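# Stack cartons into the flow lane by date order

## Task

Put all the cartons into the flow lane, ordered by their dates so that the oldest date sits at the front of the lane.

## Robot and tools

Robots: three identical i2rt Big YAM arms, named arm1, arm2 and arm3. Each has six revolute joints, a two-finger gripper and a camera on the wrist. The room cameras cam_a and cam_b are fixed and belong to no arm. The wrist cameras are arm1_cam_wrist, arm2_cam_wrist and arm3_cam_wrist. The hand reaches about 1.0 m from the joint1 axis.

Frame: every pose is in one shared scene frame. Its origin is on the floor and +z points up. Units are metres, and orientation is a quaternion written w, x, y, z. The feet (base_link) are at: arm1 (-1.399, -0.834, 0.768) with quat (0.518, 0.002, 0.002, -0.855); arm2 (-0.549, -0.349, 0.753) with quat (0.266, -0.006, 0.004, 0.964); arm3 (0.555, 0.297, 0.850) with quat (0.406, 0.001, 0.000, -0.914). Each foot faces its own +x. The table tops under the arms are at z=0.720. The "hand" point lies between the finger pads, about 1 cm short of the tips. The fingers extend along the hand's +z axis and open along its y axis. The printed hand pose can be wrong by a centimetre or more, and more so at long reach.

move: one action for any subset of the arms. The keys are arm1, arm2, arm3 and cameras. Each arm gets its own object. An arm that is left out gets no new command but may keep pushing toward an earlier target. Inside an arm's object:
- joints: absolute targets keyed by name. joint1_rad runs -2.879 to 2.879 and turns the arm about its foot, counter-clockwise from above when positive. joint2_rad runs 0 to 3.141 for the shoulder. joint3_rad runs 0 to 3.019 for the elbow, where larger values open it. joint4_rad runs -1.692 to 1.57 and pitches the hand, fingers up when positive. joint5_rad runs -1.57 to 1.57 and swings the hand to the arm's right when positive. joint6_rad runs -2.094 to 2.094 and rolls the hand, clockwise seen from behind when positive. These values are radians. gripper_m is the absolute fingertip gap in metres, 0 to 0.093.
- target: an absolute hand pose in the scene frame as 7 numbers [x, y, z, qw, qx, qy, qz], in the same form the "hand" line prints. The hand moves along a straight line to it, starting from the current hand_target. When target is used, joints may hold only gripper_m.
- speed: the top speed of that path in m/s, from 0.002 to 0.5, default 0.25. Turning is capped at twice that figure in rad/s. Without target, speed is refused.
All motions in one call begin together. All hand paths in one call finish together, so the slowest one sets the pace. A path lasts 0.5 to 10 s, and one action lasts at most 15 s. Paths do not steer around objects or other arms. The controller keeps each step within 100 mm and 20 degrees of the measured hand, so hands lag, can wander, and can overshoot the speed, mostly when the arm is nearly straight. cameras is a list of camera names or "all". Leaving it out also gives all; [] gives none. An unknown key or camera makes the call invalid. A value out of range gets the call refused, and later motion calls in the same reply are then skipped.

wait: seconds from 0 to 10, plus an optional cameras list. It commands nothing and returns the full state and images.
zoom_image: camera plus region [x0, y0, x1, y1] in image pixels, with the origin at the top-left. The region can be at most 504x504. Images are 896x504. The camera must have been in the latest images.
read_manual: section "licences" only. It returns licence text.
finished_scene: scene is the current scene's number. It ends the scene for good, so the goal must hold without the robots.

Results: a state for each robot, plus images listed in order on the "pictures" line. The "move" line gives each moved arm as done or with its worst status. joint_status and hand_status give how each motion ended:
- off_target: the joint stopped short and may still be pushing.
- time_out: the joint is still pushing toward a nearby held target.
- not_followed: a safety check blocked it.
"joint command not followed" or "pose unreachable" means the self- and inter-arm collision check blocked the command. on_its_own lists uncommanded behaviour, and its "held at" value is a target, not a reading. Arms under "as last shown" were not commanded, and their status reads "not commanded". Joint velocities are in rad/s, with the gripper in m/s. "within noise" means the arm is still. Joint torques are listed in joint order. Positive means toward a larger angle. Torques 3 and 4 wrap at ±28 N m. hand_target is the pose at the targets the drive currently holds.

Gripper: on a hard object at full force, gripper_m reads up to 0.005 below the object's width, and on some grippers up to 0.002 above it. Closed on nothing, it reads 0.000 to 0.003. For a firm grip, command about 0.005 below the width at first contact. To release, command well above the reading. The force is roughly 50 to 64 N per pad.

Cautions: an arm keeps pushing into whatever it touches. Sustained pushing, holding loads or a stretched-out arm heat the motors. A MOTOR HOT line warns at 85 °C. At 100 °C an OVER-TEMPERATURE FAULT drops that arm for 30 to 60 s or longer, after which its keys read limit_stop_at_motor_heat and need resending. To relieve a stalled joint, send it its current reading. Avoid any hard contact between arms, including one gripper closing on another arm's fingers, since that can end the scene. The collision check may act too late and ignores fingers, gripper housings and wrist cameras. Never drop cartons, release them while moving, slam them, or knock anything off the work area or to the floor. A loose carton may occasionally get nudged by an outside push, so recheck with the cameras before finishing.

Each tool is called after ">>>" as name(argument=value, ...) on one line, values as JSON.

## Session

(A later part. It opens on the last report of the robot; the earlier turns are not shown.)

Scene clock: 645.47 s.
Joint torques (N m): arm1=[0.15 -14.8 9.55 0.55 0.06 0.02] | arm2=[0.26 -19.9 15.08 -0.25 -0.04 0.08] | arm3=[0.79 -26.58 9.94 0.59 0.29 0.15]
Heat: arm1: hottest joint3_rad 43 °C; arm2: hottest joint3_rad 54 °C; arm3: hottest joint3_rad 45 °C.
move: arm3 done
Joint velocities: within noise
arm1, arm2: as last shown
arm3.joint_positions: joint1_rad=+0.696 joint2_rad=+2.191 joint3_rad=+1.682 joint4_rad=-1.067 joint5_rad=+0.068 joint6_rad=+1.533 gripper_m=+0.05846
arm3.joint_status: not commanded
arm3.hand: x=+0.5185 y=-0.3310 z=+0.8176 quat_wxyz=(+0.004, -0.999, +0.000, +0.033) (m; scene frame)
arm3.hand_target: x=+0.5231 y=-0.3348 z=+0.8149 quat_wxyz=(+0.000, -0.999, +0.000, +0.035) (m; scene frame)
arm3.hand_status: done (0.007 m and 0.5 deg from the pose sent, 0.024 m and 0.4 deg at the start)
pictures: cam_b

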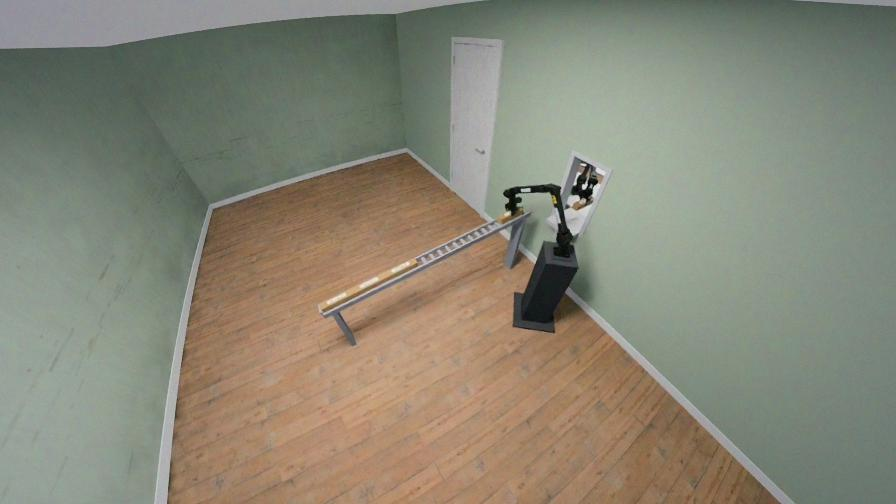

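>>> move(cameras=["arm3_cam_wrist"])

>>> zoom_image(camera="arm3_cam_wrist", region=[240, 0, 660, 250])

Scene clock: 654.90 s.
Joint torques (N m): arm1=[0.21 -14.86 9.58 0.55 0.06 0.02] | arm2=[0.26 -19.96 15.08 -0.24 -0.04 0.08] | arm3=[0.85 -26.46 10 0.55 0.29 0.15]
Heat: arm1: hottest joint3_rad 43 °C; arm2: hottest joint3_rad 55 °C; arm3: hottest joint3_rad 45 °C.
Joint velocities: within noise
arm1.joint_positions: joint1_rad=+1.008 joint2_rad=+1.503 joint3_rad=+1.495 joint4_rad=-1.404 joint5_rad=+0.004 joint6_rad=+0.005 gripper_m=+0.08996
arm1.joint_status: not commanded
arm1.hand: x=-1.1568 y=-1.2549 z=+1.0331 quat_wxyz=(-0.067, -0.500, -0.863, +0.038) (m; scene frame)
arm1.hand_target: x=-1.1589 y=-1.2584 z=+1.0365 quat_wxyz=(-0.072, -0.502, -0.861, +0.041) (m; scene frame)
arm1.hand_status: not commanded
arm2.joint_positions: joint1_rad=-1.970 joint2_rad=+1.904 joint3_rad=+1.790 joint4_rad=-1.491 joint5_rad=+0.002 joint6_rad=+0.631 gripper_m=+0.06056
arm2.joint_status: not commanded
arm2.hand: x=-0.0813 y=-0.0045 z=+0.9303 quat_wxyz=(+0.009, +0.001, -1.000, +0.017) (m; scene frame)
arm2.hand_target: x=-0.0727 y=+0.0079 z=+0.9661 quat_wxyz=(-0.021, +0.000, -1.000, -0.006) (m; scene frame)
arm2.hand_status: not commanded
arm3.joint_positions: joint1_rad=+0.696 joint2_rad=+2.191 joint3_rad=+1.682 joint4_rad=-1.067 joint5_rad=+0.068 joint6_rad=+1.533 gripper_m=+0.05846
arm3.joint_status: not commanded
arm3.hand: x=+0.5185 y=-0.3310 z=+0.8176 quat_wxyz=(+0.004, -0.999, +0.000, +0.033) (m; scene frame)
arm3.hand_target: x=+0.5231 y=-0.3348 z=+0.8149 quat_wxyz=(+0.000, -0.999, +0.000, +0.035) (m; scene frame)
arm3.hand_status: done (0.007 m and 0.5 deg from the pose sent, 0.024 m and 0.4 deg at the start)
pictures: arm3_cam_wrist
camera_calibration:
arm3_cam_wrist: T_world_to_cam=[[0.0160315, 0.999864, 0.00391845, 0.320415], [0.840681, -0.0156006, 0.541306, -0.881749], [0.541293, -0.00538376, -0.840817, 0.528049], [0, 0, 0, 1]] pos_world=[0.450303, -0.331284, 0.920033]

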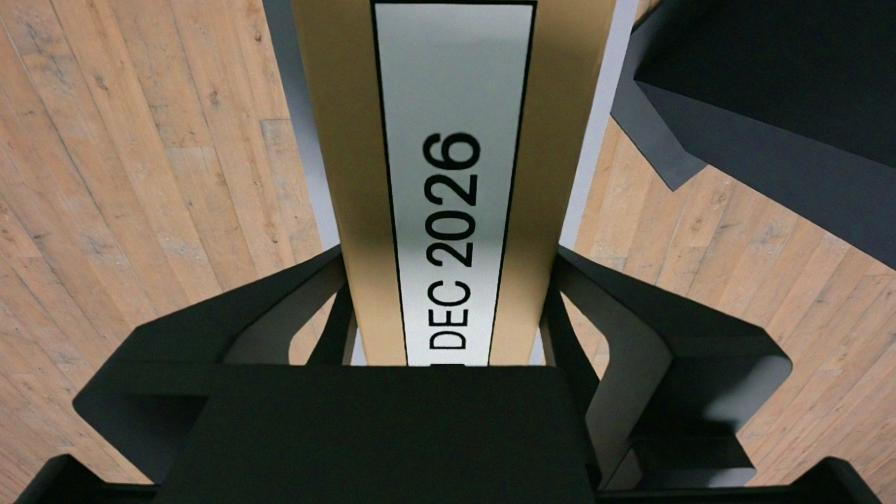

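Scaled by 1.200 from the camera's 896x504 image, which has a finer 1280x720 frame.

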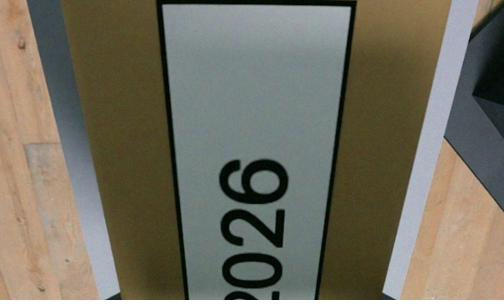

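>>> move(arm3={"target": [0.523, -0.335, 0.798, 0, 0.99939, 0, -0.0349], "speed": 0.08}, cameras=["arm3_cam_wrist"])

>>> move(arm3={"target": [0.523, -0.335, 0.788, 0, 0.99939, 0, -0.0349], "speed": 0.08}, cameras=["arm3_cam_wrist"])

Scene clock: 661.97 s.
Joint torques (N m): arm1=[0.15 -14.86 9.57 0.53 0.06 0.01] | arm2=[0.26 -19.9 15.08 -0.24 -0.04 0.08] | arm3=[0.79 -26.52 9.74 0.57 0.29 0.13]
Heat: arm1: hottest joint3_rad 43 °C; arm2: hottest joint3_rad 55 °C; arm3: hottest joint3_rad 45 °C.
move: arm3 done
Joint velocities: within noise
arm1, arm2: as last shown
arm3.joint_positions: joint1_rad=+0.696 joint2_rad=+2.212 joint3_rad=+1.674 joint4_rad=-1.034 joint5_rad=+0.068 joint6_rad=+1.533 gripper_m=+0.05846
arm3.joint_status: not commanded
arm3.hand: x=+0.5185 y=-0.3317 z=+0.8017 quat_wxyz=(+0.003, -0.999, +0.000, +0.033) (m; scene frame)
arm3.hand_target: x=+0.5231 y=-0.3349 z=+0.7981 quat_wxyz=(+0.000, -0.999, +0.000, +0.035) (m; scene frame)
arm3.hand_status: done (0.007 m and 0.4 deg from the pose sent, 0.021 m and 0.5 deg at the start)
pictures: arm3_cam_wrist
camera_calibration:
arm3_cam_wrist: T_world_to_cam=[[0.015941, 0.999872, 0.00161732, 0.323001], [0.840726, -0.0142793, 0.541273, -0.872699], [0.541227, -0.00726871, -0.840845, 0.514108], [0, 0, 0, 1]] pos_world=[0.450303, -0.331684, 0.904131]

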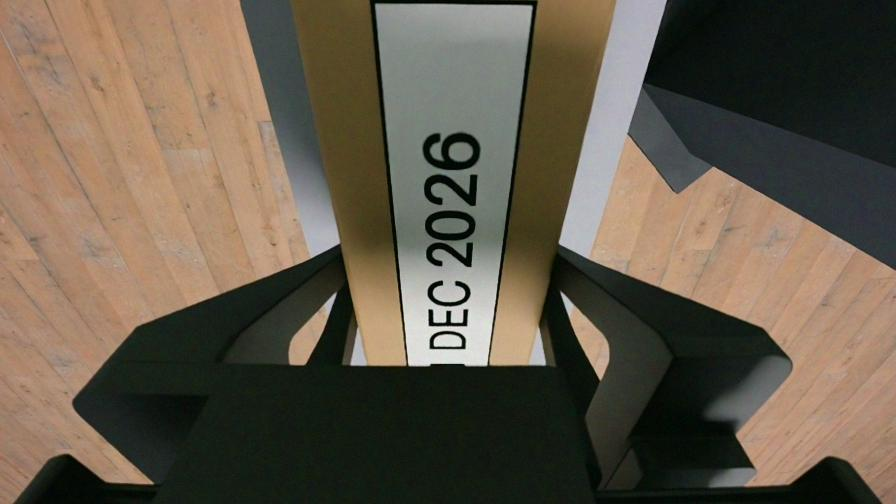

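Scene clock: 662.93 s.
Joint torques (N m): arm1=[0.15 -14.86 9.55 0.53 0.06 0.01] | arm2=[0.21 -19.9 15.09 -0.24 -0.04 0.08] | arm3=[0.73 -25.41 9.36 0.7 0.29 0.14]
Heat: arm1: hottest joint3_rad 43 °C; arm2: hottest joint3_rad 55 °C; arm3: hottest joint3_rad 45 °C.
move: arm3 off_target
Joint velocities: within noise
arm1, arm2: as last shown
arm3.joint_positions: joint1_rad=+0.696 joint2_rad=+2.214 joint3_rad=+1.674 joint4_rad=-1.019 joint5_rad=+0.068 joint6_rad=+1.533 gripper_m=+0.05846
arm3.joint_status: not commanded
arm3.hand: x=+0.5184 y=-0.3352 z=+0.8006 quat_wxyz=(-0.004, -0.999, +0.000, +0.033) (m; scene frame)
arm3.hand_target: x=+0.5231 y=-0.3346 z=+0.7881 quat_wxyz=(+0.000, -0.999, +0.000, +0.035) (m; scene frame)
arm3.hand_status: off_target (0.013 m and 0.5 deg from the pose sent, 0.015 m and 0.4 deg at the start)
pictures: arm3_cam_wrist
camera_calibration:
arm3_cam_wrist: T_world_to_cam=[[0.016058, 0.999798, -0.0121264, 0.337434], [0.840977, -0.00694507, 0.541026, -0.869571], [0.540832, -0.0188858, -0.840918, 0.509526], [0, 0, 0, 1]] pos_world=[0.450303, -0.333782, 0.903022]

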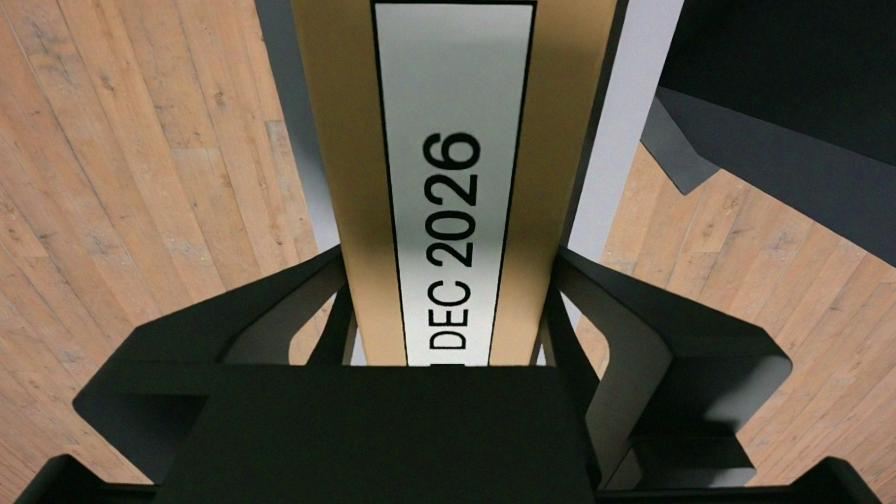

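>>> move(arm3={"target": [0.523, -0.333, 0.799, 0, 0.99939, 0, -0.0349], "speed": 0.1, "joints": {"gripper_m": 0.085}}, cameras=["arm3_cam_wrist", "cam_b"])

>>> move(arm3={"target": [0.523, -0.333, 0.95, 0, 1, 0, 0], "speed": 0.2}, cameras=["arm3_cam_wrist", "cam_b"])

Scene clock: 675.27 s.
Joint torques (N m): arm1=[0.15 -14.8 9.57 0.55 0.06 0.01] | arm2=[0.21 -19.9 15.08 -0.25 -0.04 0.08] | arm3=[0.67 -27.34 8.96 0.14 0.26 0.13]
Heat: arm1: hottest joint3_rad 43 °C; arm2: hottest joint3_rad 57 °C; arm3: hottest joint3_rad 44 °C.
move: arm3 done
Joint velocities: within noise
arm1, arm2: as last shown
arm3.joint_positions: joint1_rad=+0.696 joint2_rad=+2.214 joint3_rad=+1.674 joint4_rad=-1.018 joint5_rad=+0.069 joint6_rad=+1.533 gripper_m=+0.08493
arm3.joint_status: all done
arm3.hand: x=+0.5182 y=-0.3353 z=+0.8006 quat_wxyz=(-0.004, -0.999, +0.000, +0.034) (m; scene frame)
arm3.hand_target: x=+0.5231 y=-0.3330 z=+0.7989 quat_wxyz=(+0.000, -0.999, +0.000, +0.035) (m; scene frame)
arm3.hand_status: done (0.006 m and 0.5 deg from the pose sent, 0.006 m and 0.5 deg at the start)
pictures: arm3_cam_wrist, cam_b
camera_calibration:
arm3_cam_wrist: T_world_to_cam=[[0.0160381, 0.999793, -0.0124994, 0.337781], [0.841443, -0.00674306, 0.540305, -0.869031], [0.540109, -0.019183, -0.841377, 0.510303], [0, 0, 0, 1]] pos_world=[0.450203, -0.333782, 0.90312]

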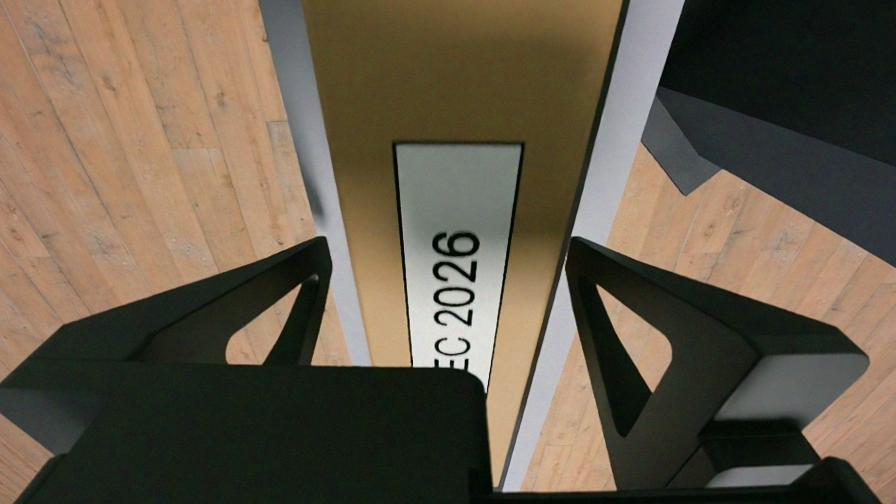

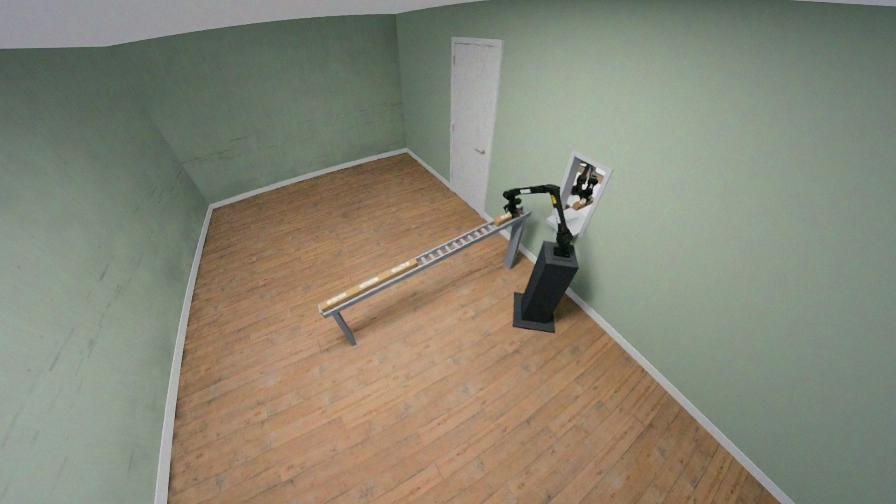

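Scene clock: 676.87 s.
Joint torques (N m): arm1=[0.21 -14.8 9.57 0.57 0.06 0.01] | arm2=[0.32 -19.9 15.08 -0.24 -0.04 0.08] | arm3=[-0.97 -25.88 14.32 -0.05 0.02 -0.03]
Heat: arm1: hottest joint3_rad 43 °C; arm2: hottest joint3_rad 57 °C; arm3: hottest joint3_rad 45 °C.
move: arm3 off_target
Joint velocities: within noise
arm1, arm2: as last shown
arm3.joint_positions: joint1_rad=+0.696 joint2_rad=+2.049 joint3_rad=+1.782 joint4_rad=-1.330 joint5_rad=+0.005 joint6_rad=+1.531 gripper_m=+0.08494
arm3.joint_status: not commanded
arm3.hand: x=+0.5295 y=-0.3205 z=+0.9390 quat_wxyz=(+0.013, -1.000, -0.001, +0.001) (m; scene frame)
arm3.hand_target: x=+0.5231 y=-0.3324 z=+0.9501 quat_wxyz=(+0.000, -1.000, +0.000, +0.000) (m; scene frame)
arm3.hand_status: off_target (0.018 m and 1.5 deg from the pose sent, 0.149 m and 3.9 deg at the start)
pictures: arm3_cam_wrist, cam_b
camera_calibration:
arm3_cam_wrist: T_world_to_cam=[[0.0137418, 0.99963, 0.0234528, 0.291899], [0.80453, -0.0249815, 0.593386, -0.989278], [0.593753, 0.0107142, -0.804576, 0.56758], [0, 0, 0, 1]] pos_world=[0.45489, -0.322586, 1.03684]

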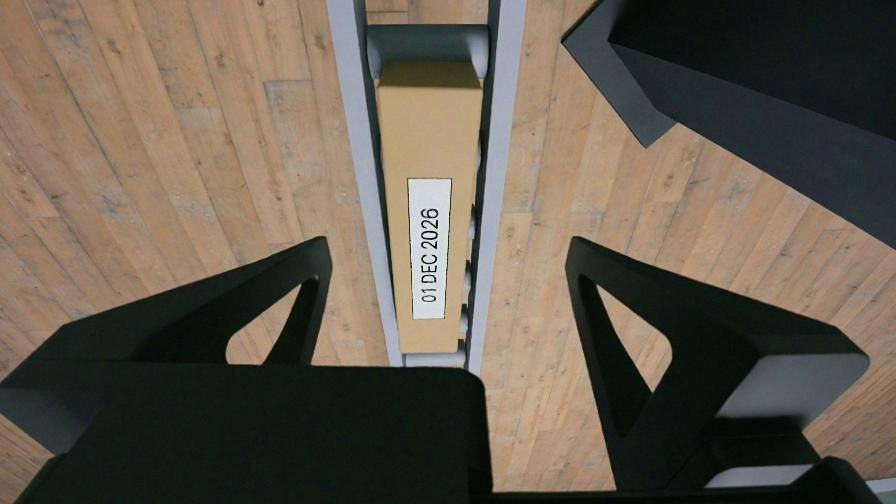

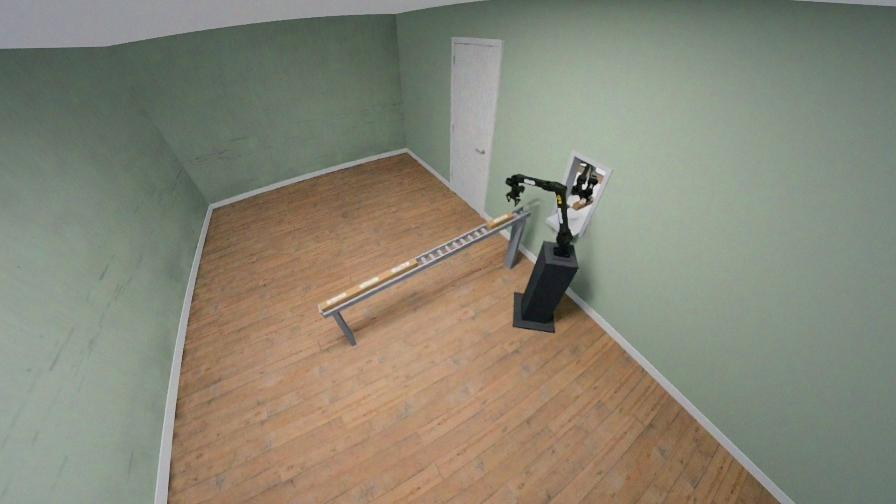

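>>> move(arm2={"target": [0.012, 0.0, 0.815, 0, 0, 1, 0], "speed": 0.2}, arm3={"joints": {"joint1_rad": -0.14, "joint2_rad": 1.661, "joint3_rad": 1.2, "joint4_rad": -1.093, "joint5_rad": 0, "joint6_rad": 0.696, "gripper_m": 0.09}}, cameras=["arm2_cam_wrist"])

>>> move(arm2={"target": [0.01, -0.002, 0.788, 0, 0, 1, 0], "speed": 0.1}, cameras=["arm2_cam_wrist"])

Scene clock: 686.17 s.
Joint torques (N m): arm1=[0.09 -14.8 9.57 0.54 0.06 0.01] | arm2=[-0.79 -20.42 14.74 0.29 -0.09 -0.11] | arm3=[-0.79 -17.79 10.21 0.62 0.01 -0.03]
Heat: arm1: hottest joint3_rad 43 °C; arm2: hottest joint3_rad 58 °C; arm3: hottest joint3_rad 46 °C.
move: arm2 off_target; arm3 done
Joint velocities: within noise
arm1: as last shown
arm2.joint_positions: joint1_rad=-2.041 joint2_rad=+2.156 joint3_rad=+1.835 joint4_rad=-1.313 joint5_rad=-0.012 joint6_rad=+0.563 gripper_m=+0.06056
arm2.joint_status: not commanded
arm2.hand: x=-0.0128 y=-0.0097 z=+0.7967 quat_wxyz=(+0.025, -0.001, -1.000, +0.018) (m; scene frame)
arm2.hand_target: x=+0.0104 y=-0.0009 z=+0.8158 quat_wxyz=(-0.001, +0.000, -1.000, +0.000) (m; scene frame)
arm2.hand_status: off_target (0.032 m and 3.6 deg from the pose sent, 0.148 m and 2.2 deg at the start)
arm3.joint_positions: joint1_rad=-0.130 joint2_rad=+1.653 joint3_rad=+1.196 joint4_rad=-1.100 joint5_rad=+0.002 joint6_rad=+0.704 gripper_m=+0.08991
arm3.joint_status: all done
arm3.hand: x=+0.1987 y=-0.0047 z=+0.9374 quat_wxyz=(-0.004, -1.000, -0.001, +0.005) (m; scene frame)
arm3.hand_target: x=+0.1934 y=-0.0035 z=+0.9352 quat_wxyz=(-0.005, -1.000, +0.000, +0.006) (m; scene frame)
arm3.hand_status: not commanded
pictures: arm2_cam_wrist
camera_calibration:
arm2_cam_wrist: T_world_to_cam=[[0.00339684, -0.998812, 0.0486043, -0.0503038], [-0.795037, 0.0267839, 0.60597, -0.484701], [-0.606552, -0.0407006, -0.794002, 0.74742], [0, 0, 0, 1]] pos_world=[0.0681647, -0.00684141, 0.889611]

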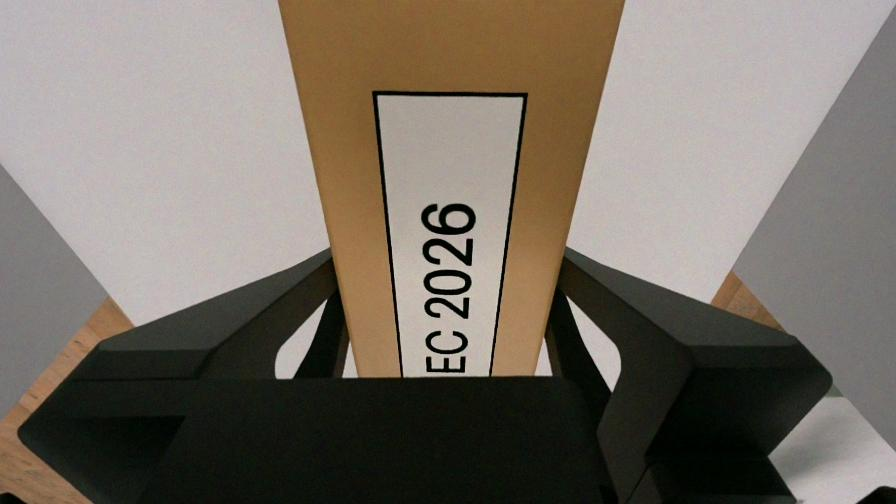

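Scene clock: 687.17 s.
Joint torques (N m): arm1=[0.21 -14.8 9.57 0.54 0.06 0.02] | arm2=[-0.85 -19.31 11.55 0.55 -0.1 -0.1] | arm3=[-0.73 -17.73 10.28 0.66 0.02 -0.03]
Heat: arm1: hottest joint3_rad 43 °C; arm2: hottest joint3_rad 58 °C; arm3: hottest joint3_rad 46 °C.
move: arm2 off_target
Joint velocities: within noise
arm1, arm3: as last shown
arm2.joint_positions: joint1_rad=-2.041 joint2_rad=+2.167 joint3_rad=+1.835 joint4_rad=-1.257 joint5_rad=-0.012 joint6_rad=+0.563 gripper_m=+0.06056
arm2.joint_status: not commanded
arm2.hand: x=-0.0019 y=-0.0029 z=+0.7896 quat_wxyz=(+0.006, -0.001, -1.000, +0.006) (m; scene frame)
arm2.hand_target: x=+0.0096 y=-0.0022 z=+0.7881 quat_wxyz=(+0.000, +0.000, -1.000, +0.000) (m; scene frame)
arm2.hand_status: off_target (0.012 m and 1.0 deg from the pose sent, 0.026 m and 3.6 deg at the start)
pictures: arm2_cam_wrist
camera_calibration:
arm2_cam_wrist: T_world_to_cam=[[0.00337807, -0.999694, 0.0245212, -0.0242896], [-0.817758, 0.0113518, 0.575451, -0.447867], [-0.575553, -0.0219963, -0.817469, 0.767194], [0, 0, 0, 1]] pos_world=[0.0753963, -0.00232262, 0.885478]

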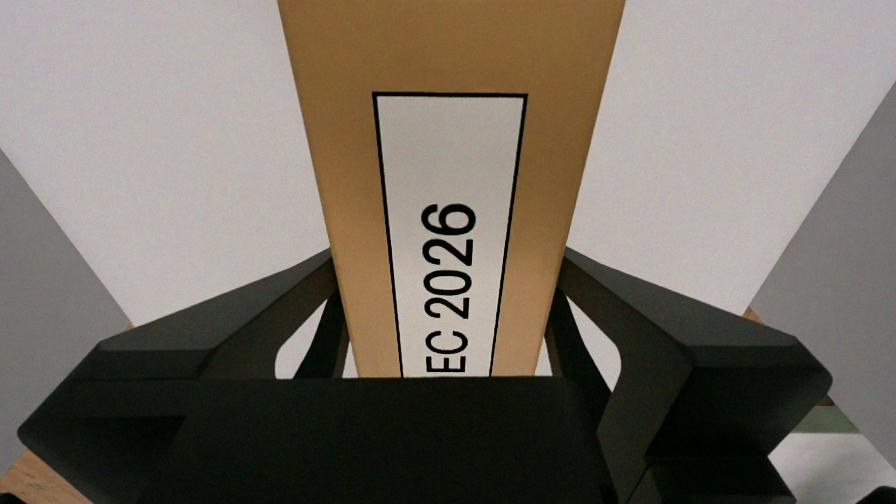

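>>> move(arm2={"target": [0.005, -0.002, 0.773, 0, 0, 1, 0], "speed": 0.06}, cameras=[])

Scene clock: 689.63 s.
Joint torques (N m): arm1=[0.15 -14.8 9.57 0.55 0.06 0.02] | arm2=[-0.56 -19.72 8.84 0.98 0.06 -0.05] | arm3=[-0.67 -17.61 10.24 0.66 0.01 -0.02]
Heat: arm1: hottest joint3_rad 43 °C; arm2: hottest joint3_rad 58 °C; arm3: hottest joint3_rad 45 °C.
move: arm2 off_target
Joint velocities: within noise
arm1, arm3: as last shown
arm2.joint_positions: joint1_rad=-2.041 joint2_rad=+2.168 joint3_rad=+1.835 joint4_rad=-1.228 joint5_rad=-0.016 joint6_rad=+0.561 gripper_m=+0.06056
arm2.joint_status: not commanded
arm2.hand: x=+0.0036 y=+0.0014 z=+0.7891 quat_wxyz=(-0.004, +0.000, -1.000, -0.003) (m; scene frame)
arm2.hand_target: x=+0.0045 y=-0.0021 z=+0.7732 quat_wxyz=(+0.000, +0.000, -1.000, +0.000) (m; scene frame)
arm2.hand_status: off_target (0.016 m and 0.6 deg from the pose sent, 0.018 m and 1.0 deg at the start)
pictures: none
No camera images: "cameras" was empty.

>>> move(arm2={"target": [0.004, 0.0, 0.789, 0, 0, 1, 0], "speed": 0.1, "joints": {"gripper_m": 0.09}}, cameras=[])

>>> move(arm2={"target": [-0.01, 0.0, 0.95, 0, 0, 1, 0], "speed": 0.25}, cameras=["arm2_cam_wrist"])

>>> move(arm2={"joints": {"joint1_rad": 2.24, "joint2_rad": 1.56, "joint3_rad": 1.466, "joint4_rad": -1.447, "joint5_rad": 0, "joint6_rad": -0.38}}, arm3={"target": [-0.03, 0.0, 0.93, 0, 1, 0, 0], "speed": 0.25}, cameras=["arm2_cam_wrist", "arm3_cam_wrist"])

Scene clock: 694.93 s.
Joint torques (N m): arm1=[0.15 -14.86 9.57 0.53 0.06 0.02] | arm2=[-0.44 -21.01 10.24 -0.09 0.07 -0.03] | arm3=[-0.79 -17.67 10.24 0.64 0.01 -0.02]
Heat: arm1: hottest joint3_rad 43 °C; arm2: hottest joint3_rad 57 °C; arm3: hottest joint3_rad 45 °C.
move: arm2 done
Joint velocities: within noise
arm1.joint_positions: joint1_rad=+1.008 joint2_rad=+1.503 joint3_rad=+1.495 joint4_rad=-1.404 joint5_rad=+0.004 joint6_rad=+0.005 gripper_m=+0.08996
arm1.joint_status: not commanded
arm1.hand: x=-1.1568 y=-1.2549 z=+1.0331 quat_wxyz=(-0.067, -0.500, -0.863, +0.038) (m; scene frame)
arm1.hand_target: x=-1.1589 y=-1.2584 z=+1.0365 quat_wxyz=(-0.072, -0.502, -0.861, +0.041) (m; scene frame)
arm1.hand_status: not commanded
arm2.joint_positions: joint1_rad=-2.041 joint2_rad=+2.168 joint3_rad=+1.835 joint4_rad=-1.236 joint5_rad=-0.016 joint6_rad=+0.561 gripper_m=+0.08994
arm2.joint_status: all done
arm2.hand: x=+0.0021 y=+0.0005 z=+0.7890 quat_wxyz=(-0.001, +0.000, -1.000, -0.002) (m; scene frame)
arm2.hand_target: x=+0.0038 y=+0.0001 z=+0.7890 quat_wxyz=(+0.000, +0.000, -1.000, +0.000) (m; scene frame)
arm2.hand_status: done (0.002 m and 0.2 deg from the pose sent, 0.001 m and 0.7 deg at the start)
arm3: as last shown
pictures: none
No camera images: "cameras" was empty.

Scene clock: 696.47 s.
Joint torques (N m): arm1=[0.09 -14.8 9.55 0.54 0.06 0.02] | arm2=[0.21 -18.14 14.43 -0.39 0.07 0.05] | arm3=[-0.62 -17.61 10.25 0.65 0.01 -0.02]
Heat: arm1: hottest joint3_rad 43 °C; arm2: hottest joint3_rad 57 °C; arm3: hottest joint3_rad 45 °C.
move: arm2 off_target
Joint velocities: within noise
arm1, arm3: as last shown
arm2.joint_positions: joint1_rad=-2.041 joint2_rad=+2.034 joint3_rad=+2.027 joint4_rad=-1.586 joint5_rad=-0.016 joint6_rad=+0.561 gripper_m=+0.08994
arm2.joint_status: not commanded
arm2.hand: x=-0.0197 y=-0.0105 z=+0.9448 quat_wxyz=(+0.009, +0.000, -1.000, +0.005) (m; scene frame)
arm2.hand_target: x=-0.0107 y=-0.0003 z=+0.9500 quat_wxyz=(-0.001, +0.000, -1.000, -0.001) (m; scene frame)
arm2.hand_status: off_target (0.015 m and 1.1 deg from the pose sent, 0.161 m and 0.2 deg at the start)
pictures: arm2_cam_wrist
camera_calibration:
arm2_cam_wrist: T_world_to_cam=[[0.00491258, -0.999741, 0.0222131, -0.0333121], [-0.814867, 0.00887346, 0.57958, -0.555499], [-0.579627, -0.0209479, -0.814612, 0.880889], [0, 0, 0, 1]] pos_world=[0.058093, -0.00992146, 1.04028]

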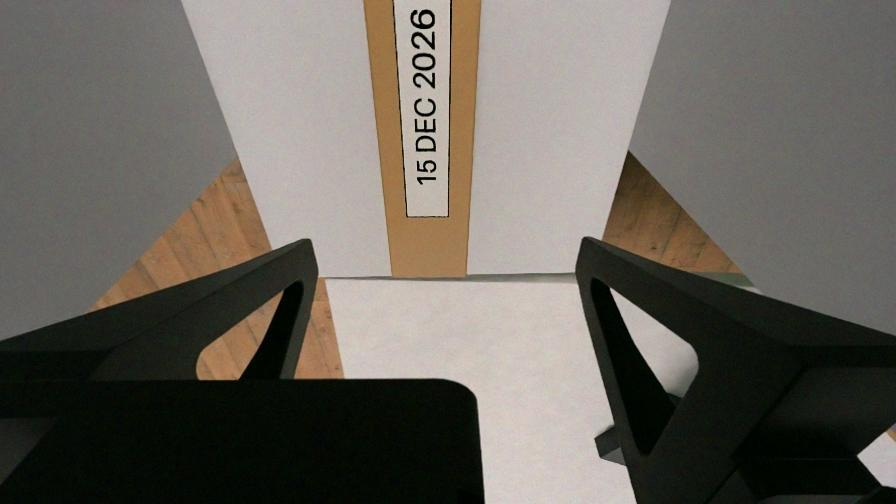

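Scene clock: 699.30 s.
Joint torques (N m): arm1=[0.09 -14.8 9.55 0.55 0.06 0.01] | arm2=[-0.03 -13.33 8.98 0.03 -0.02 -0.11] | arm3=[0.32 -24.23 15.08 0.01 0.03 -0.03]
Heat: arm1: hottest joint3_rad 43 °C; arm2: hottest joint3_rad 57 °C; arm3: hottest joint3_rad 45 °C.
move: arm2 done; arm3 off_target
Joint velocities: within noise
arm1: as last shown
arm2.joint_positions: joint1_rad=+2.239 joint2_rad=+1.565 joint3_rad=+1.482 joint4_rad=-1.439 joint5_rad=-0.001 joint6_rad=-0.371 gripper_m=+0.09003
arm2.joint_status: all done
arm2.hand: x=-0.4894 y=-0.8226 z=+0.9915 quat_wxyz=(+0.022, +0.510, +0.859, -0.022) (m; scene frame)
arm2.hand_target: x=-0.4900 y=-0.8158 z=+0.9874 quat_wxyz=(+0.016, +0.506, +0.862, -0.014) (m; scene frame)
arm2.hand_status: not commanded
arm3.joint_positions: joint1_rad=-0.368 joint2_rad=+2.104 joint3_rad=+1.861 joint4_rad=-1.331 joint5_rad=+0.002 joint6_rad=+0.480 gripper_m=+0.08991
arm3.joint_status: not commanded
arm3.hand: x=-0.0193 y=+0.0079 z=+0.9333 quat_wxyz=(+0.002, -1.000, +0.006, -0.002) (m; scene frame)
arm3.hand_target: x=-0.0294 y=+0.0002 z=+0.9299 quat_wxyz=(+0.000, -1.000, +0.000, +0.000) (m; scene frame)
arm3.hand_status: off_target (0.014 m and 0.7 deg from the pose sent, 0.229 m and 0.7 deg at the start; pose on its path clipped on 11 of 85 steps)
pictures: arm2_cam_wrist, arm3_cam_wrist
led back after a hold (arm3 arm): the arm was led back toward your command in small steps, so it may still be short of it.
pose unreachable (arm3 arm): on one or more control steps of this call this arm could not follow its commanded pose, so it was not sent that pose on those steps. It may still have moved: this result reports where it is.
cause: moving toward the commanded pose would bring a part of the arm too close to another arm (this arm's wrist (the part past joint 4) and the arm2 arm's wrist camera).
camera_calibration:
arm2_cam_wrist: T_world_to_cam=[[-0.875862, -0.48178, 0.0274562, -0.85414], [-0.400944, 0.758207, 0.514166, -0.0742302], [-0.268532, 0.43933, -0.857251, 1.20283], [0, 0, 0, 1]] pos_world=[-0.454873, -0.883664, 1.09275]
arm3_cam_wrist: T_world_to_cam=[[0.0271477, 0.999631, 0.00124057, -0.00761197], [0.800632, -0.0224864, 0.598734, -0.541295], [0.598541, -0.015261, -0.800947, 0.882123], [0, 0, 0, 1]] pos_world=[-0.0944028, 0.00889951, 1.03063]

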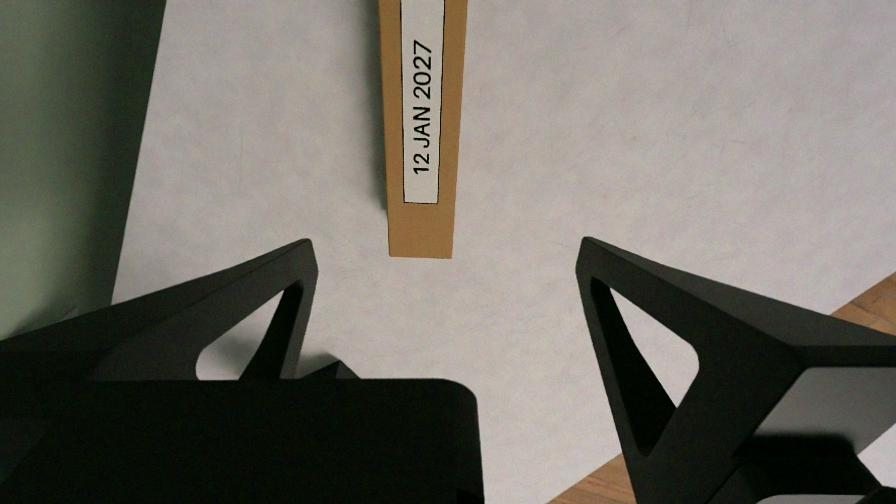

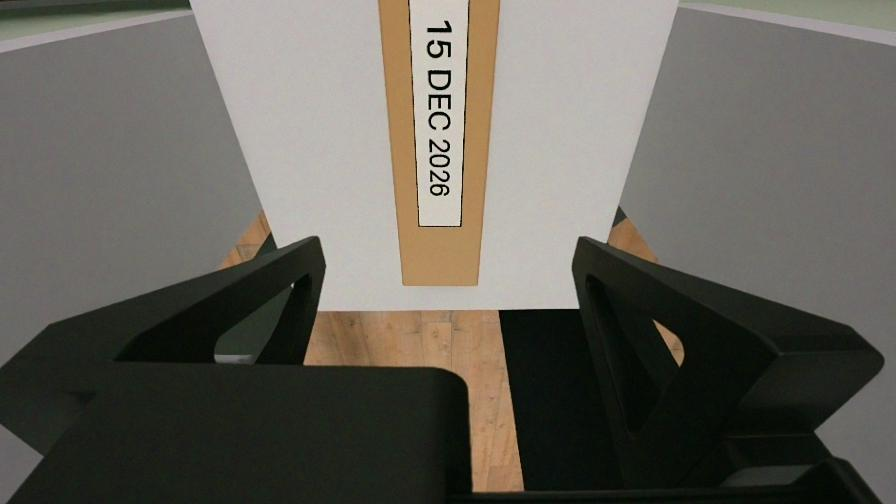

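>>> move(arm2={"target": [-0.476, -0.826, 0.752, 0, 0.5329, 0.8462, 0], "speed": 0.2}, arm3={"target": [-0.034, -0.004, 0.793, 0, 1, 0, 0], "speed": 0.2}, cameras=["arm2_cam_wrist", "arm3_cam_wrist"])

Scene clock: 714.37 s.
Joint torques (N m): arm1=[0.15 -14.86 9.57 0.54 0.06 0.02] | arm2=[0.67 -13.68 7.45 0.75 0.03 0.11] | arm3=[0.62 -26.34 10.1 0.75 0.03 0]
Heat: arm1: hottest joint3_rad 43 °C; arm2: hottest joint3_rad 56 °C; arm3: hottest joint3_rad 48 °C.
move: arm2 off_target; arm3 off_target
Joint velocities: within noise
arm1: as last shown
arm2.joint_positions: joint1_rad=+2.254 joint2_rad=+1.824 joint3_rad=+1.169 joint4_rad=-0.918 joint5_rad=+0.006 joint6_rad=-0.303 gripper_m=+0.09004
arm2.joint_status: not commanded
arm2.hand: x=-0.4804 y=-0.8294 z=+0.7612 quat_wxyz=(+0.005, +0.533, +0.846, -0.004) (m; scene frame)
arm2.hand_target: x=-0.4760 y=-0.8259 z=+0.7522 quat_wxyz=(+0.000, +0.533, +0.846, +0.000) (m; scene frame)
arm2.hand_status: off_target (0.011 m and 0.7 deg from the pose sent, 0.240 m and 4.7 deg at the start)
arm3.joint_positions: joint1_rad=-0.368 joint2_rad=+2.264 joint3_rad=+1.802 joint4_rad=-1.089 joint5_rad=+0.002 joint6_rad=+0.480 gripper_m=+0.08991
arm3.joint_status: not commanded
arm3.hand: x=-0.0370 y=-0.0012 z=+0.8110 quat_wxyz=(-0.003, -1.000, +0.006, +0.008) (m; scene frame)
arm3.hand_target: x=-0.0336 y=-0.0038 z=+0.7933 quat_wxyz=(+0.000, -1.000, +0.000, +0.000) (m; scene frame)
arm3.hand_status: off_target (0.018 m and 1.2 deg from the pose sent, 0.142 m and 0.7 deg at the start)
pictures: arm2_cam_wrist, arm3_cam_wrist
camera_calibration:
arm2_cam_wrist: T_world_to_cam=[[-0.899388, -0.436904, 0.0146839, -0.807503], [-0.355975, 0.751462, 0.555505, 0.0373918], [-0.253737, 0.494388, -0.831383, 1.04389], [0, 0, 0, 1]] pos_world=[-0.448073, -0.896988, 0.858961]
arm3_cam_wrist: T_world_to_cam=[[0.0267318, 0.999598, -0.00949336, 0.0107792], [0.812539, -0.0161956, 0.582682, -0.440709], [0.582294, -0.0232899, -0.812645, 0.803553], [0, 0, 0, 1]] pos_world=[-0.110099, 0.000802214, 0.909899]

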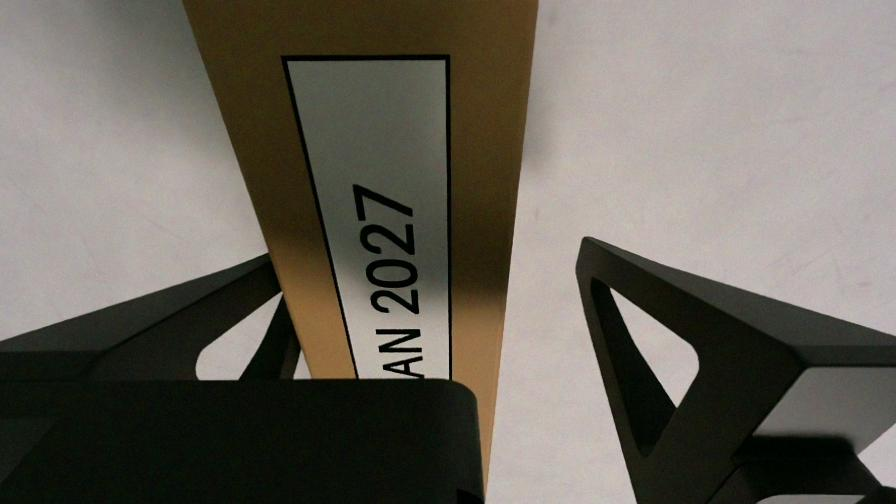

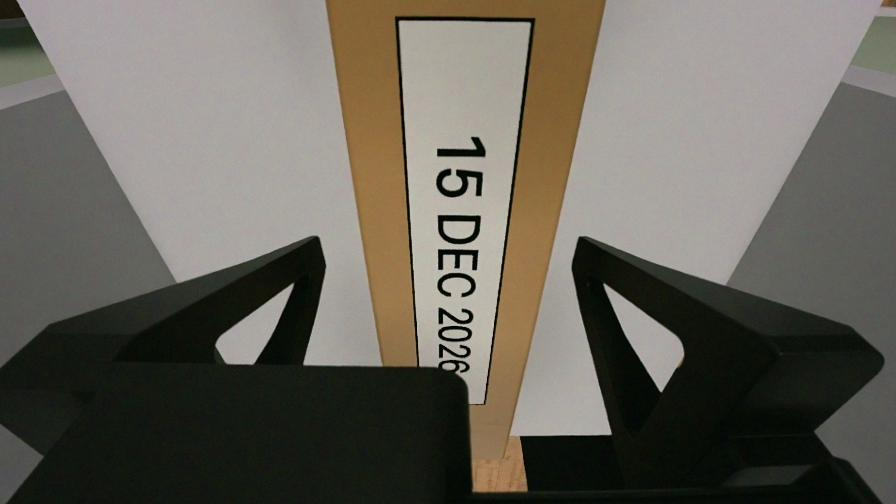

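>>> move(arm2={"target": [-0.466, -0.8105, 0.75, 0, 0.5329, 0.8462, 0], "speed": 0.1}, arm3={"target": [-0.028, 0.001, 0.784, 0, 1, 0, 0], "speed": 0.1}, cameras=["arm2_cam_wrist", "arm3_cam_wrist"])

Scene clock: 726.60 s.
Joint torques (N m): arm1=[0.15 -14.8 9.57 0.55 0.06 0.02] | arm2=[0.56 -14.68 6.91 0.72 0 0.11] | arm3=[0.32 -26.52 9.25 0.76 0.02 -0.03]
Heat: arm1: hottest joint3_rad 43 °C; arm2: hottest joint3_rad 55 °C; arm3: hottest joint3_rad 46 °C.
move: arm2 done; arm3 off_target
Joint velocities: within noise
arm1: as last shown
arm2.joint_positions: joint1_rad=+2.282 joint2_rad=+1.818 joint3_rad=+1.130 joint4_rad=-0.897 joint5_rad=+0.006 joint6_rad=-0.277 gripper_m=+0.09004
arm2.joint_status: not commanded
arm2.hand: x=-0.4695 y=-0.8145 z=+0.7520 quat_wxyz=(+0.000, +0.532, +0.847, +0.001) (m; scene frame)
arm2.hand_target: x=-0.4661 y=-0.8105 z=+0.7500 quat_wxyz=(+0.000, +0.533, +0.846, +0.000) (m; scene frame)
arm2.hand_status: done (0.006 m and 0.2 deg from the pose sent, 0.026 m and 0.7 deg at the start)
arm3.joint_positions: joint1_rad=-0.368 joint2_rad=+2.264 joint3_rad=+1.770 joint4_rad=-1.057 joint5_rad=+0.002 joint6_rad=+0.480 gripper_m=+0.08991
arm3.joint_status: not commanded
arm3.hand: x=-0.0321 y=+0.0013 z=+0.8003 quat_wxyz=(-0.003, -1.000, +0.006, +0.008) (m; scene frame)
arm3.hand_target: x=-0.0277 y=+0.0012 z=+0.7842 quat_wxyz=(+0.000, -1.000, +0.000, +0.000) (m; scene frame)
arm3.hand_status: off_target (0.017 m and 1.2 deg from the pose sent, 0.028 m and 1.2 deg at the start)
pictures: arm2_cam_wrist, arm3_cam_wrist
camera_calibration:
arm2_cam_wrist: T_world_to_cam=[[-0.898844, -0.438127, 0.0111368, -0.789214], [-0.355627, 0.743971, 0.565718, 0.0215145], [-0.256142, 0.504532, -0.824524, 1.03362], [0, 0, 0, 1]] pos_world=[-0.436975, -0.883278, 0.848865]
arm3_cam_wrist: T_world_to_cam=[[0.0267033, 0.999597, -0.00964011, 0.00817656], [0.812702, -0.0160934, 0.582457, -0.438196], [0.582067, -0.0233881, -0.812804, 0.792182], [0, 0, 0, 1]] pos_world=[-0.105199, 0.00330228, 0.899198]

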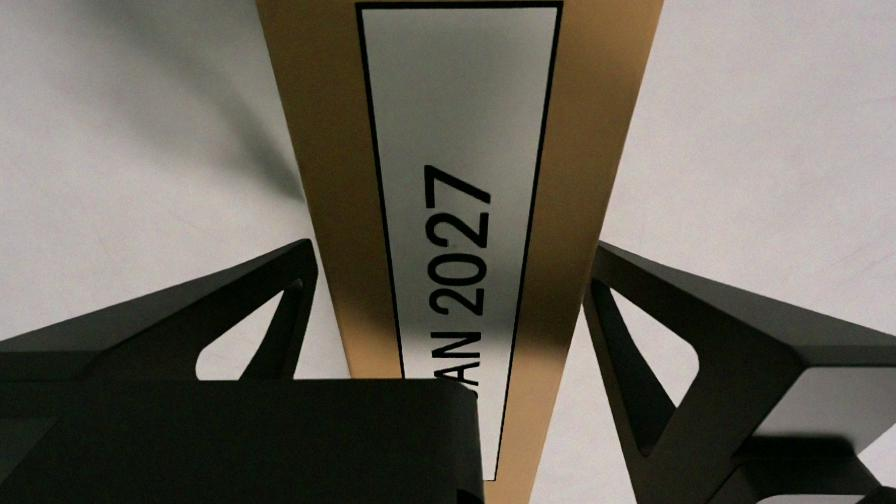

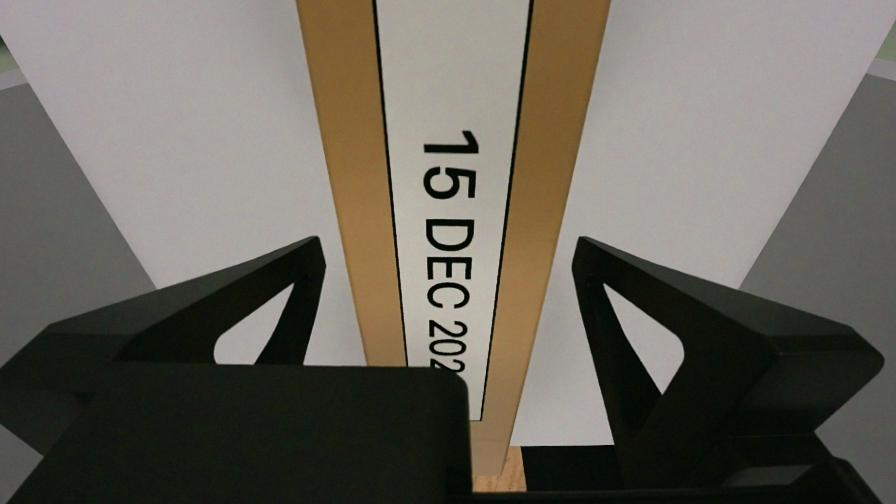

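>>> move(arm2={"joints": {"gripper_m": 0.05}}, arm3={"joints": {"gripper_m": 0.05}}, cameras=[])

>>> move(arm2={"target": [-0.466, -0.8105, 0.96, 0, 0.5329, 0.8462, 0], "speed": 0.25}, arm3={"target": [-0.02, 0.0, 0.96, 0, 1, 0, 0], "speed": 0.25}, cameras=["arm2_cam_wrist", "arm3_cam_wrist"])

>>> move(arm3={"target": [0.2, 0.0, 0.97, 0, 1, 0, 0], "speed": 0.25}, cameras=["arm3_cam_wrist"])

Scene clock: 731.13 s.
Joint torques (N m): arm1=[0.15 -14.86 9.55 0.55 0.06 0.02] | arm2=[0.62 -14.74 6.9 0.66 -0.09 0.09] | arm3=[0.44 -26.23 9.29 0.75 0.02 -0.04]
Heat: arm1: hottest joint3_rad 43 °C; arm2: hottest joint3_rad 54 °C; arm3: hottest joint3_rad 46 °C.
move: arm2 off_target; arm3 off_target
Joint velocities: within noise
arm1: as last shown
arm2.joint_positions: joint1_rad=+2.282 joint2_rad=+1.818 joint3_rad=+1.130 joint4_rad=-0.896 joint5_rad=+0.008 joint6_rad=-0.277 gripper_m=+0.06047
arm2.joint_status: gripper_m off_target (ended at +0.06050, target +0.05000)
arm2.hand: x=-0.4700 y=-0.8148 z=+0.7520 quat_wxyz=(+0.000, +0.532, +0.847, +0.000) (m; scene frame)
arm2.hand_target: x=-0.4662 y=-0.8105 z=+0.7499 quat_wxyz=(+0.000, +0.533, +0.846, +0.000) (m; scene frame)
arm2.hand_status: not commanded
arm3.joint_positions: joint1_rad=-0.368 joint2_rad=+2.264 joint3_rad=+1.770 joint4_rad=-1.057 joint5_rad=+0.002 joint6_rad=+0.479 gripper_m=+0.05823
arm3.joint_status: gripper_m off_target (ended at +0.05825, target +0.05000)
arm3.hand: x=-0.0322 y=+0.0012 z=+0.8003 quat_wxyz=(-0.003, -1.000, +0.005, +0.008) (m; scene frame)
arm3.hand_target: x=-0.0277 y=+0.0012 z=+0.7842 quat_wxyz=(+0.000, -1.000, +0.000, +0.000) (m; scene frame)
arm3.hand_status: not commanded
pictures: none
No camera images: "cameras" was empty.

Scene clock: 732.90 s.
Joint torques (N m): arm1=[0.15 -14.86 9.57 0.54 0.07 0.02] | arm2=[0.79 -11.58 14.98 -0.25 -0.11 0.09] | arm3=[0.79 -27.99 15.71 -0.09 0.01 0.07]
Heat: arm1: hottest joint3_rad 43 °C; arm2: hottest joint3_rad 54 °C; arm3: hottest joint3_rad 46 °C.
move: arm2 off_target; arm3 off_target
Joint velocities: within noise
arm1: as last shown
arm2.joint_positions: joint1_rad=+2.282 joint2_rad=+1.582 joint3_rad=+1.357 joint4_rad=-1.412 joint5_rad=+0.008 joint6_rad=-0.274 gripper_m=+0.06047
arm2.joint_status: not commanded
arm2.hand: x=-0.4752 y=-0.7907 z=+0.9367 quat_wxyz=(-0.018, +0.533, +0.846, +0.020) (m; scene frame)
arm2.hand_target: x=-0.4663 y=-0.8088 z=+0.9601 quat_wxyz=(+0.001, +0.533, +0.846, +0.000) (m; scene frame)
arm2.hand_status: off_target (0.032 m and 3.1 deg from the pose sent, 0.208 m and 0.1 deg at the start)
arm3.joint_positions: joint1_rad=-0.368 joint2_rad=+2.099 joint3_rad=+1.854 joint4_rad=-1.379 joint5_rad=+0.002 joint6_rad=+0.479 gripper_m=+0.05823
arm3.joint_status: not commanded
arm3.hand: x=-0.0070 y=+0.0141 z=+0.9342 quat_wxyz=(+0.013, -1.000, +0.005, -0.024) (m; scene frame)
arm3.hand_target: x=-0.0186 y=+0.0006 z=+0.9603 quat_wxyz=(+0.000, -1.000, +0.000, +0.000) (m; scene frame)
arm3.hand_status: off_target (0.032 m and 3.2 deg from the pose sent, 0.160 m and 1.2 deg at the start)
pictures: arm2_cam_wrist, arm3_cam_wrist
camera_calibration:
arm2_cam_wrist: T_world_to_cam=[[-0.899896, -0.436103, -0.00128442, -0.773264], [-0.347095, 0.714438, 0.607539, -0.161077], [-0.264032, 0.547167, -0.794289, 1.17403], [0, 0, 0, 1]] pos_world=[-0.441784, -0.864534, 1.02939]
arm3_cam_wrist: T_world_to_cam=[[0.0254348, 0.999365, 0.0249612, -0.0363543], [0.773192, -0.0354934, 0.633179, -0.58377], [0.633662, 0.00319504, -0.773603, 0.850147], [0, 0, 0, 1]] pos_world=[-0.0864157, 0.012895, 1.02821]

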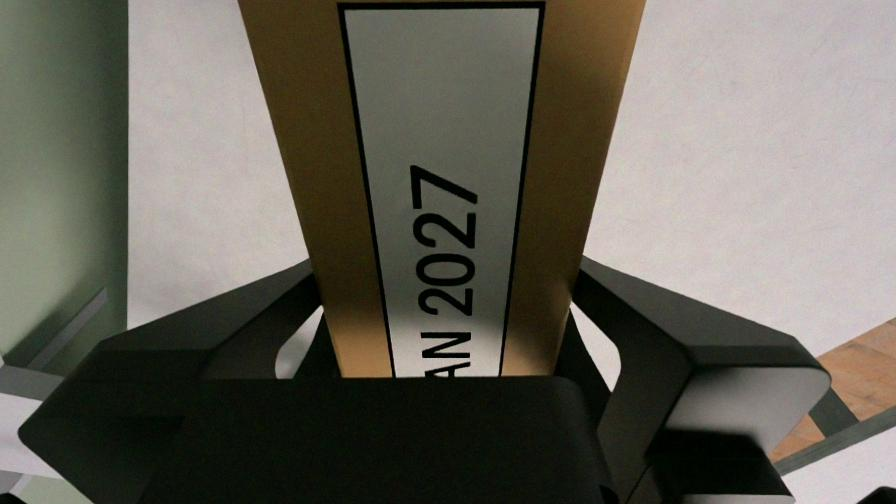

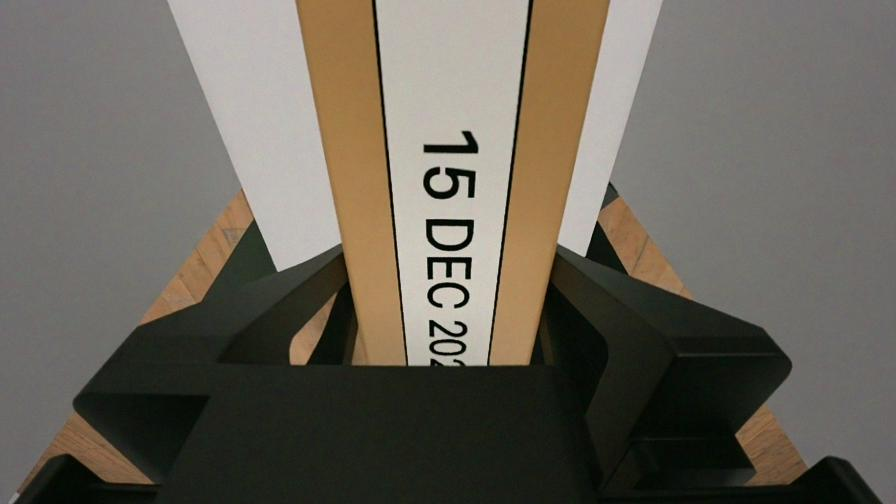

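Scene clock: 734.73 s.
Joint torques (N m): arm1=[0.21 -14.86 9.55 0.55 0.06 0.02] | arm2=[0.73 -12.34 15.09 -0.24 -0.11 0.09] | arm3=[0.67 -20.66 10.14 0.62 0.2 0.14]
Heat: arm1: hottest joint3_rad 43 °C; arm2: hottest joint3_rad 54 °C; arm3: hottest joint3_rad 46 °C.
move: arm3 off_target
Joint velocities: within noise
arm1, arm2: as last shown
arm2.hand: x=-0.4751 y=-0.7907 z=+0.9367 quat_wxyz=(-0.018, +0.533, +0.846, +0.020) (m; scene frame)
arm2.hand_target: x=-0.4662 y=-0.8089 z=+0.9601 quat_wxyz=(+0.001, +0.533, +0.846, +0.000) (m; scene frame)
arm3.joint_positions: joint1_rad=-0.142 joint2_rad=+1.640 joint3_rad=+1.240 joint4_rad=-1.205 joint5_rad=-0.002 joint6_rad=+0.691 gripper_m=+0.05823
arm3.joint_status: not commanded
arm3.hand: x=+0.2012 y=+0.0039 z=+0.9585 quat_wxyz=(+0.010, -1.000, -0.002, -0.015) (m; scene frame)
arm3.hand_target: x=+0.2000 y=+0.0001 z=+0.9699 quat_wxyz=(+0.000, -1.000, +0.000, +0.000) (m; scene frame)
arm3.hand_status: off_target (0.012 m and 2.0 deg from the pose sent, 0.211 m and 3.2 deg at the start)
pictures: arm3_cam_wrist
camera_calibration:
arm3_cam_wrist: T_world_to_cam=[[0.0125278, 0.999758, 0.0180875, -0.0228295], [0.785428, -0.0210336, 0.618596, -0.749086], [0.618827, 0.00645678, -0.785501, 0.751353], [0, 0, 0, 1]] pos_world=[0.123682, 0.00221669, 1.05398]

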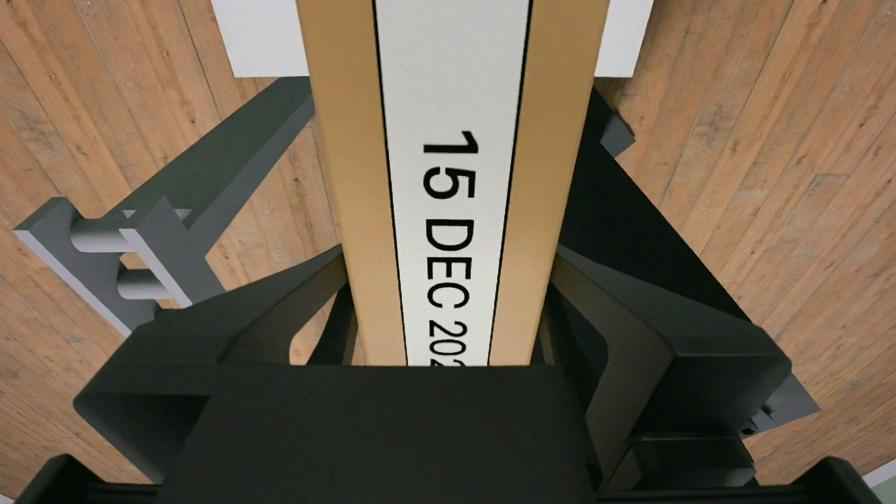

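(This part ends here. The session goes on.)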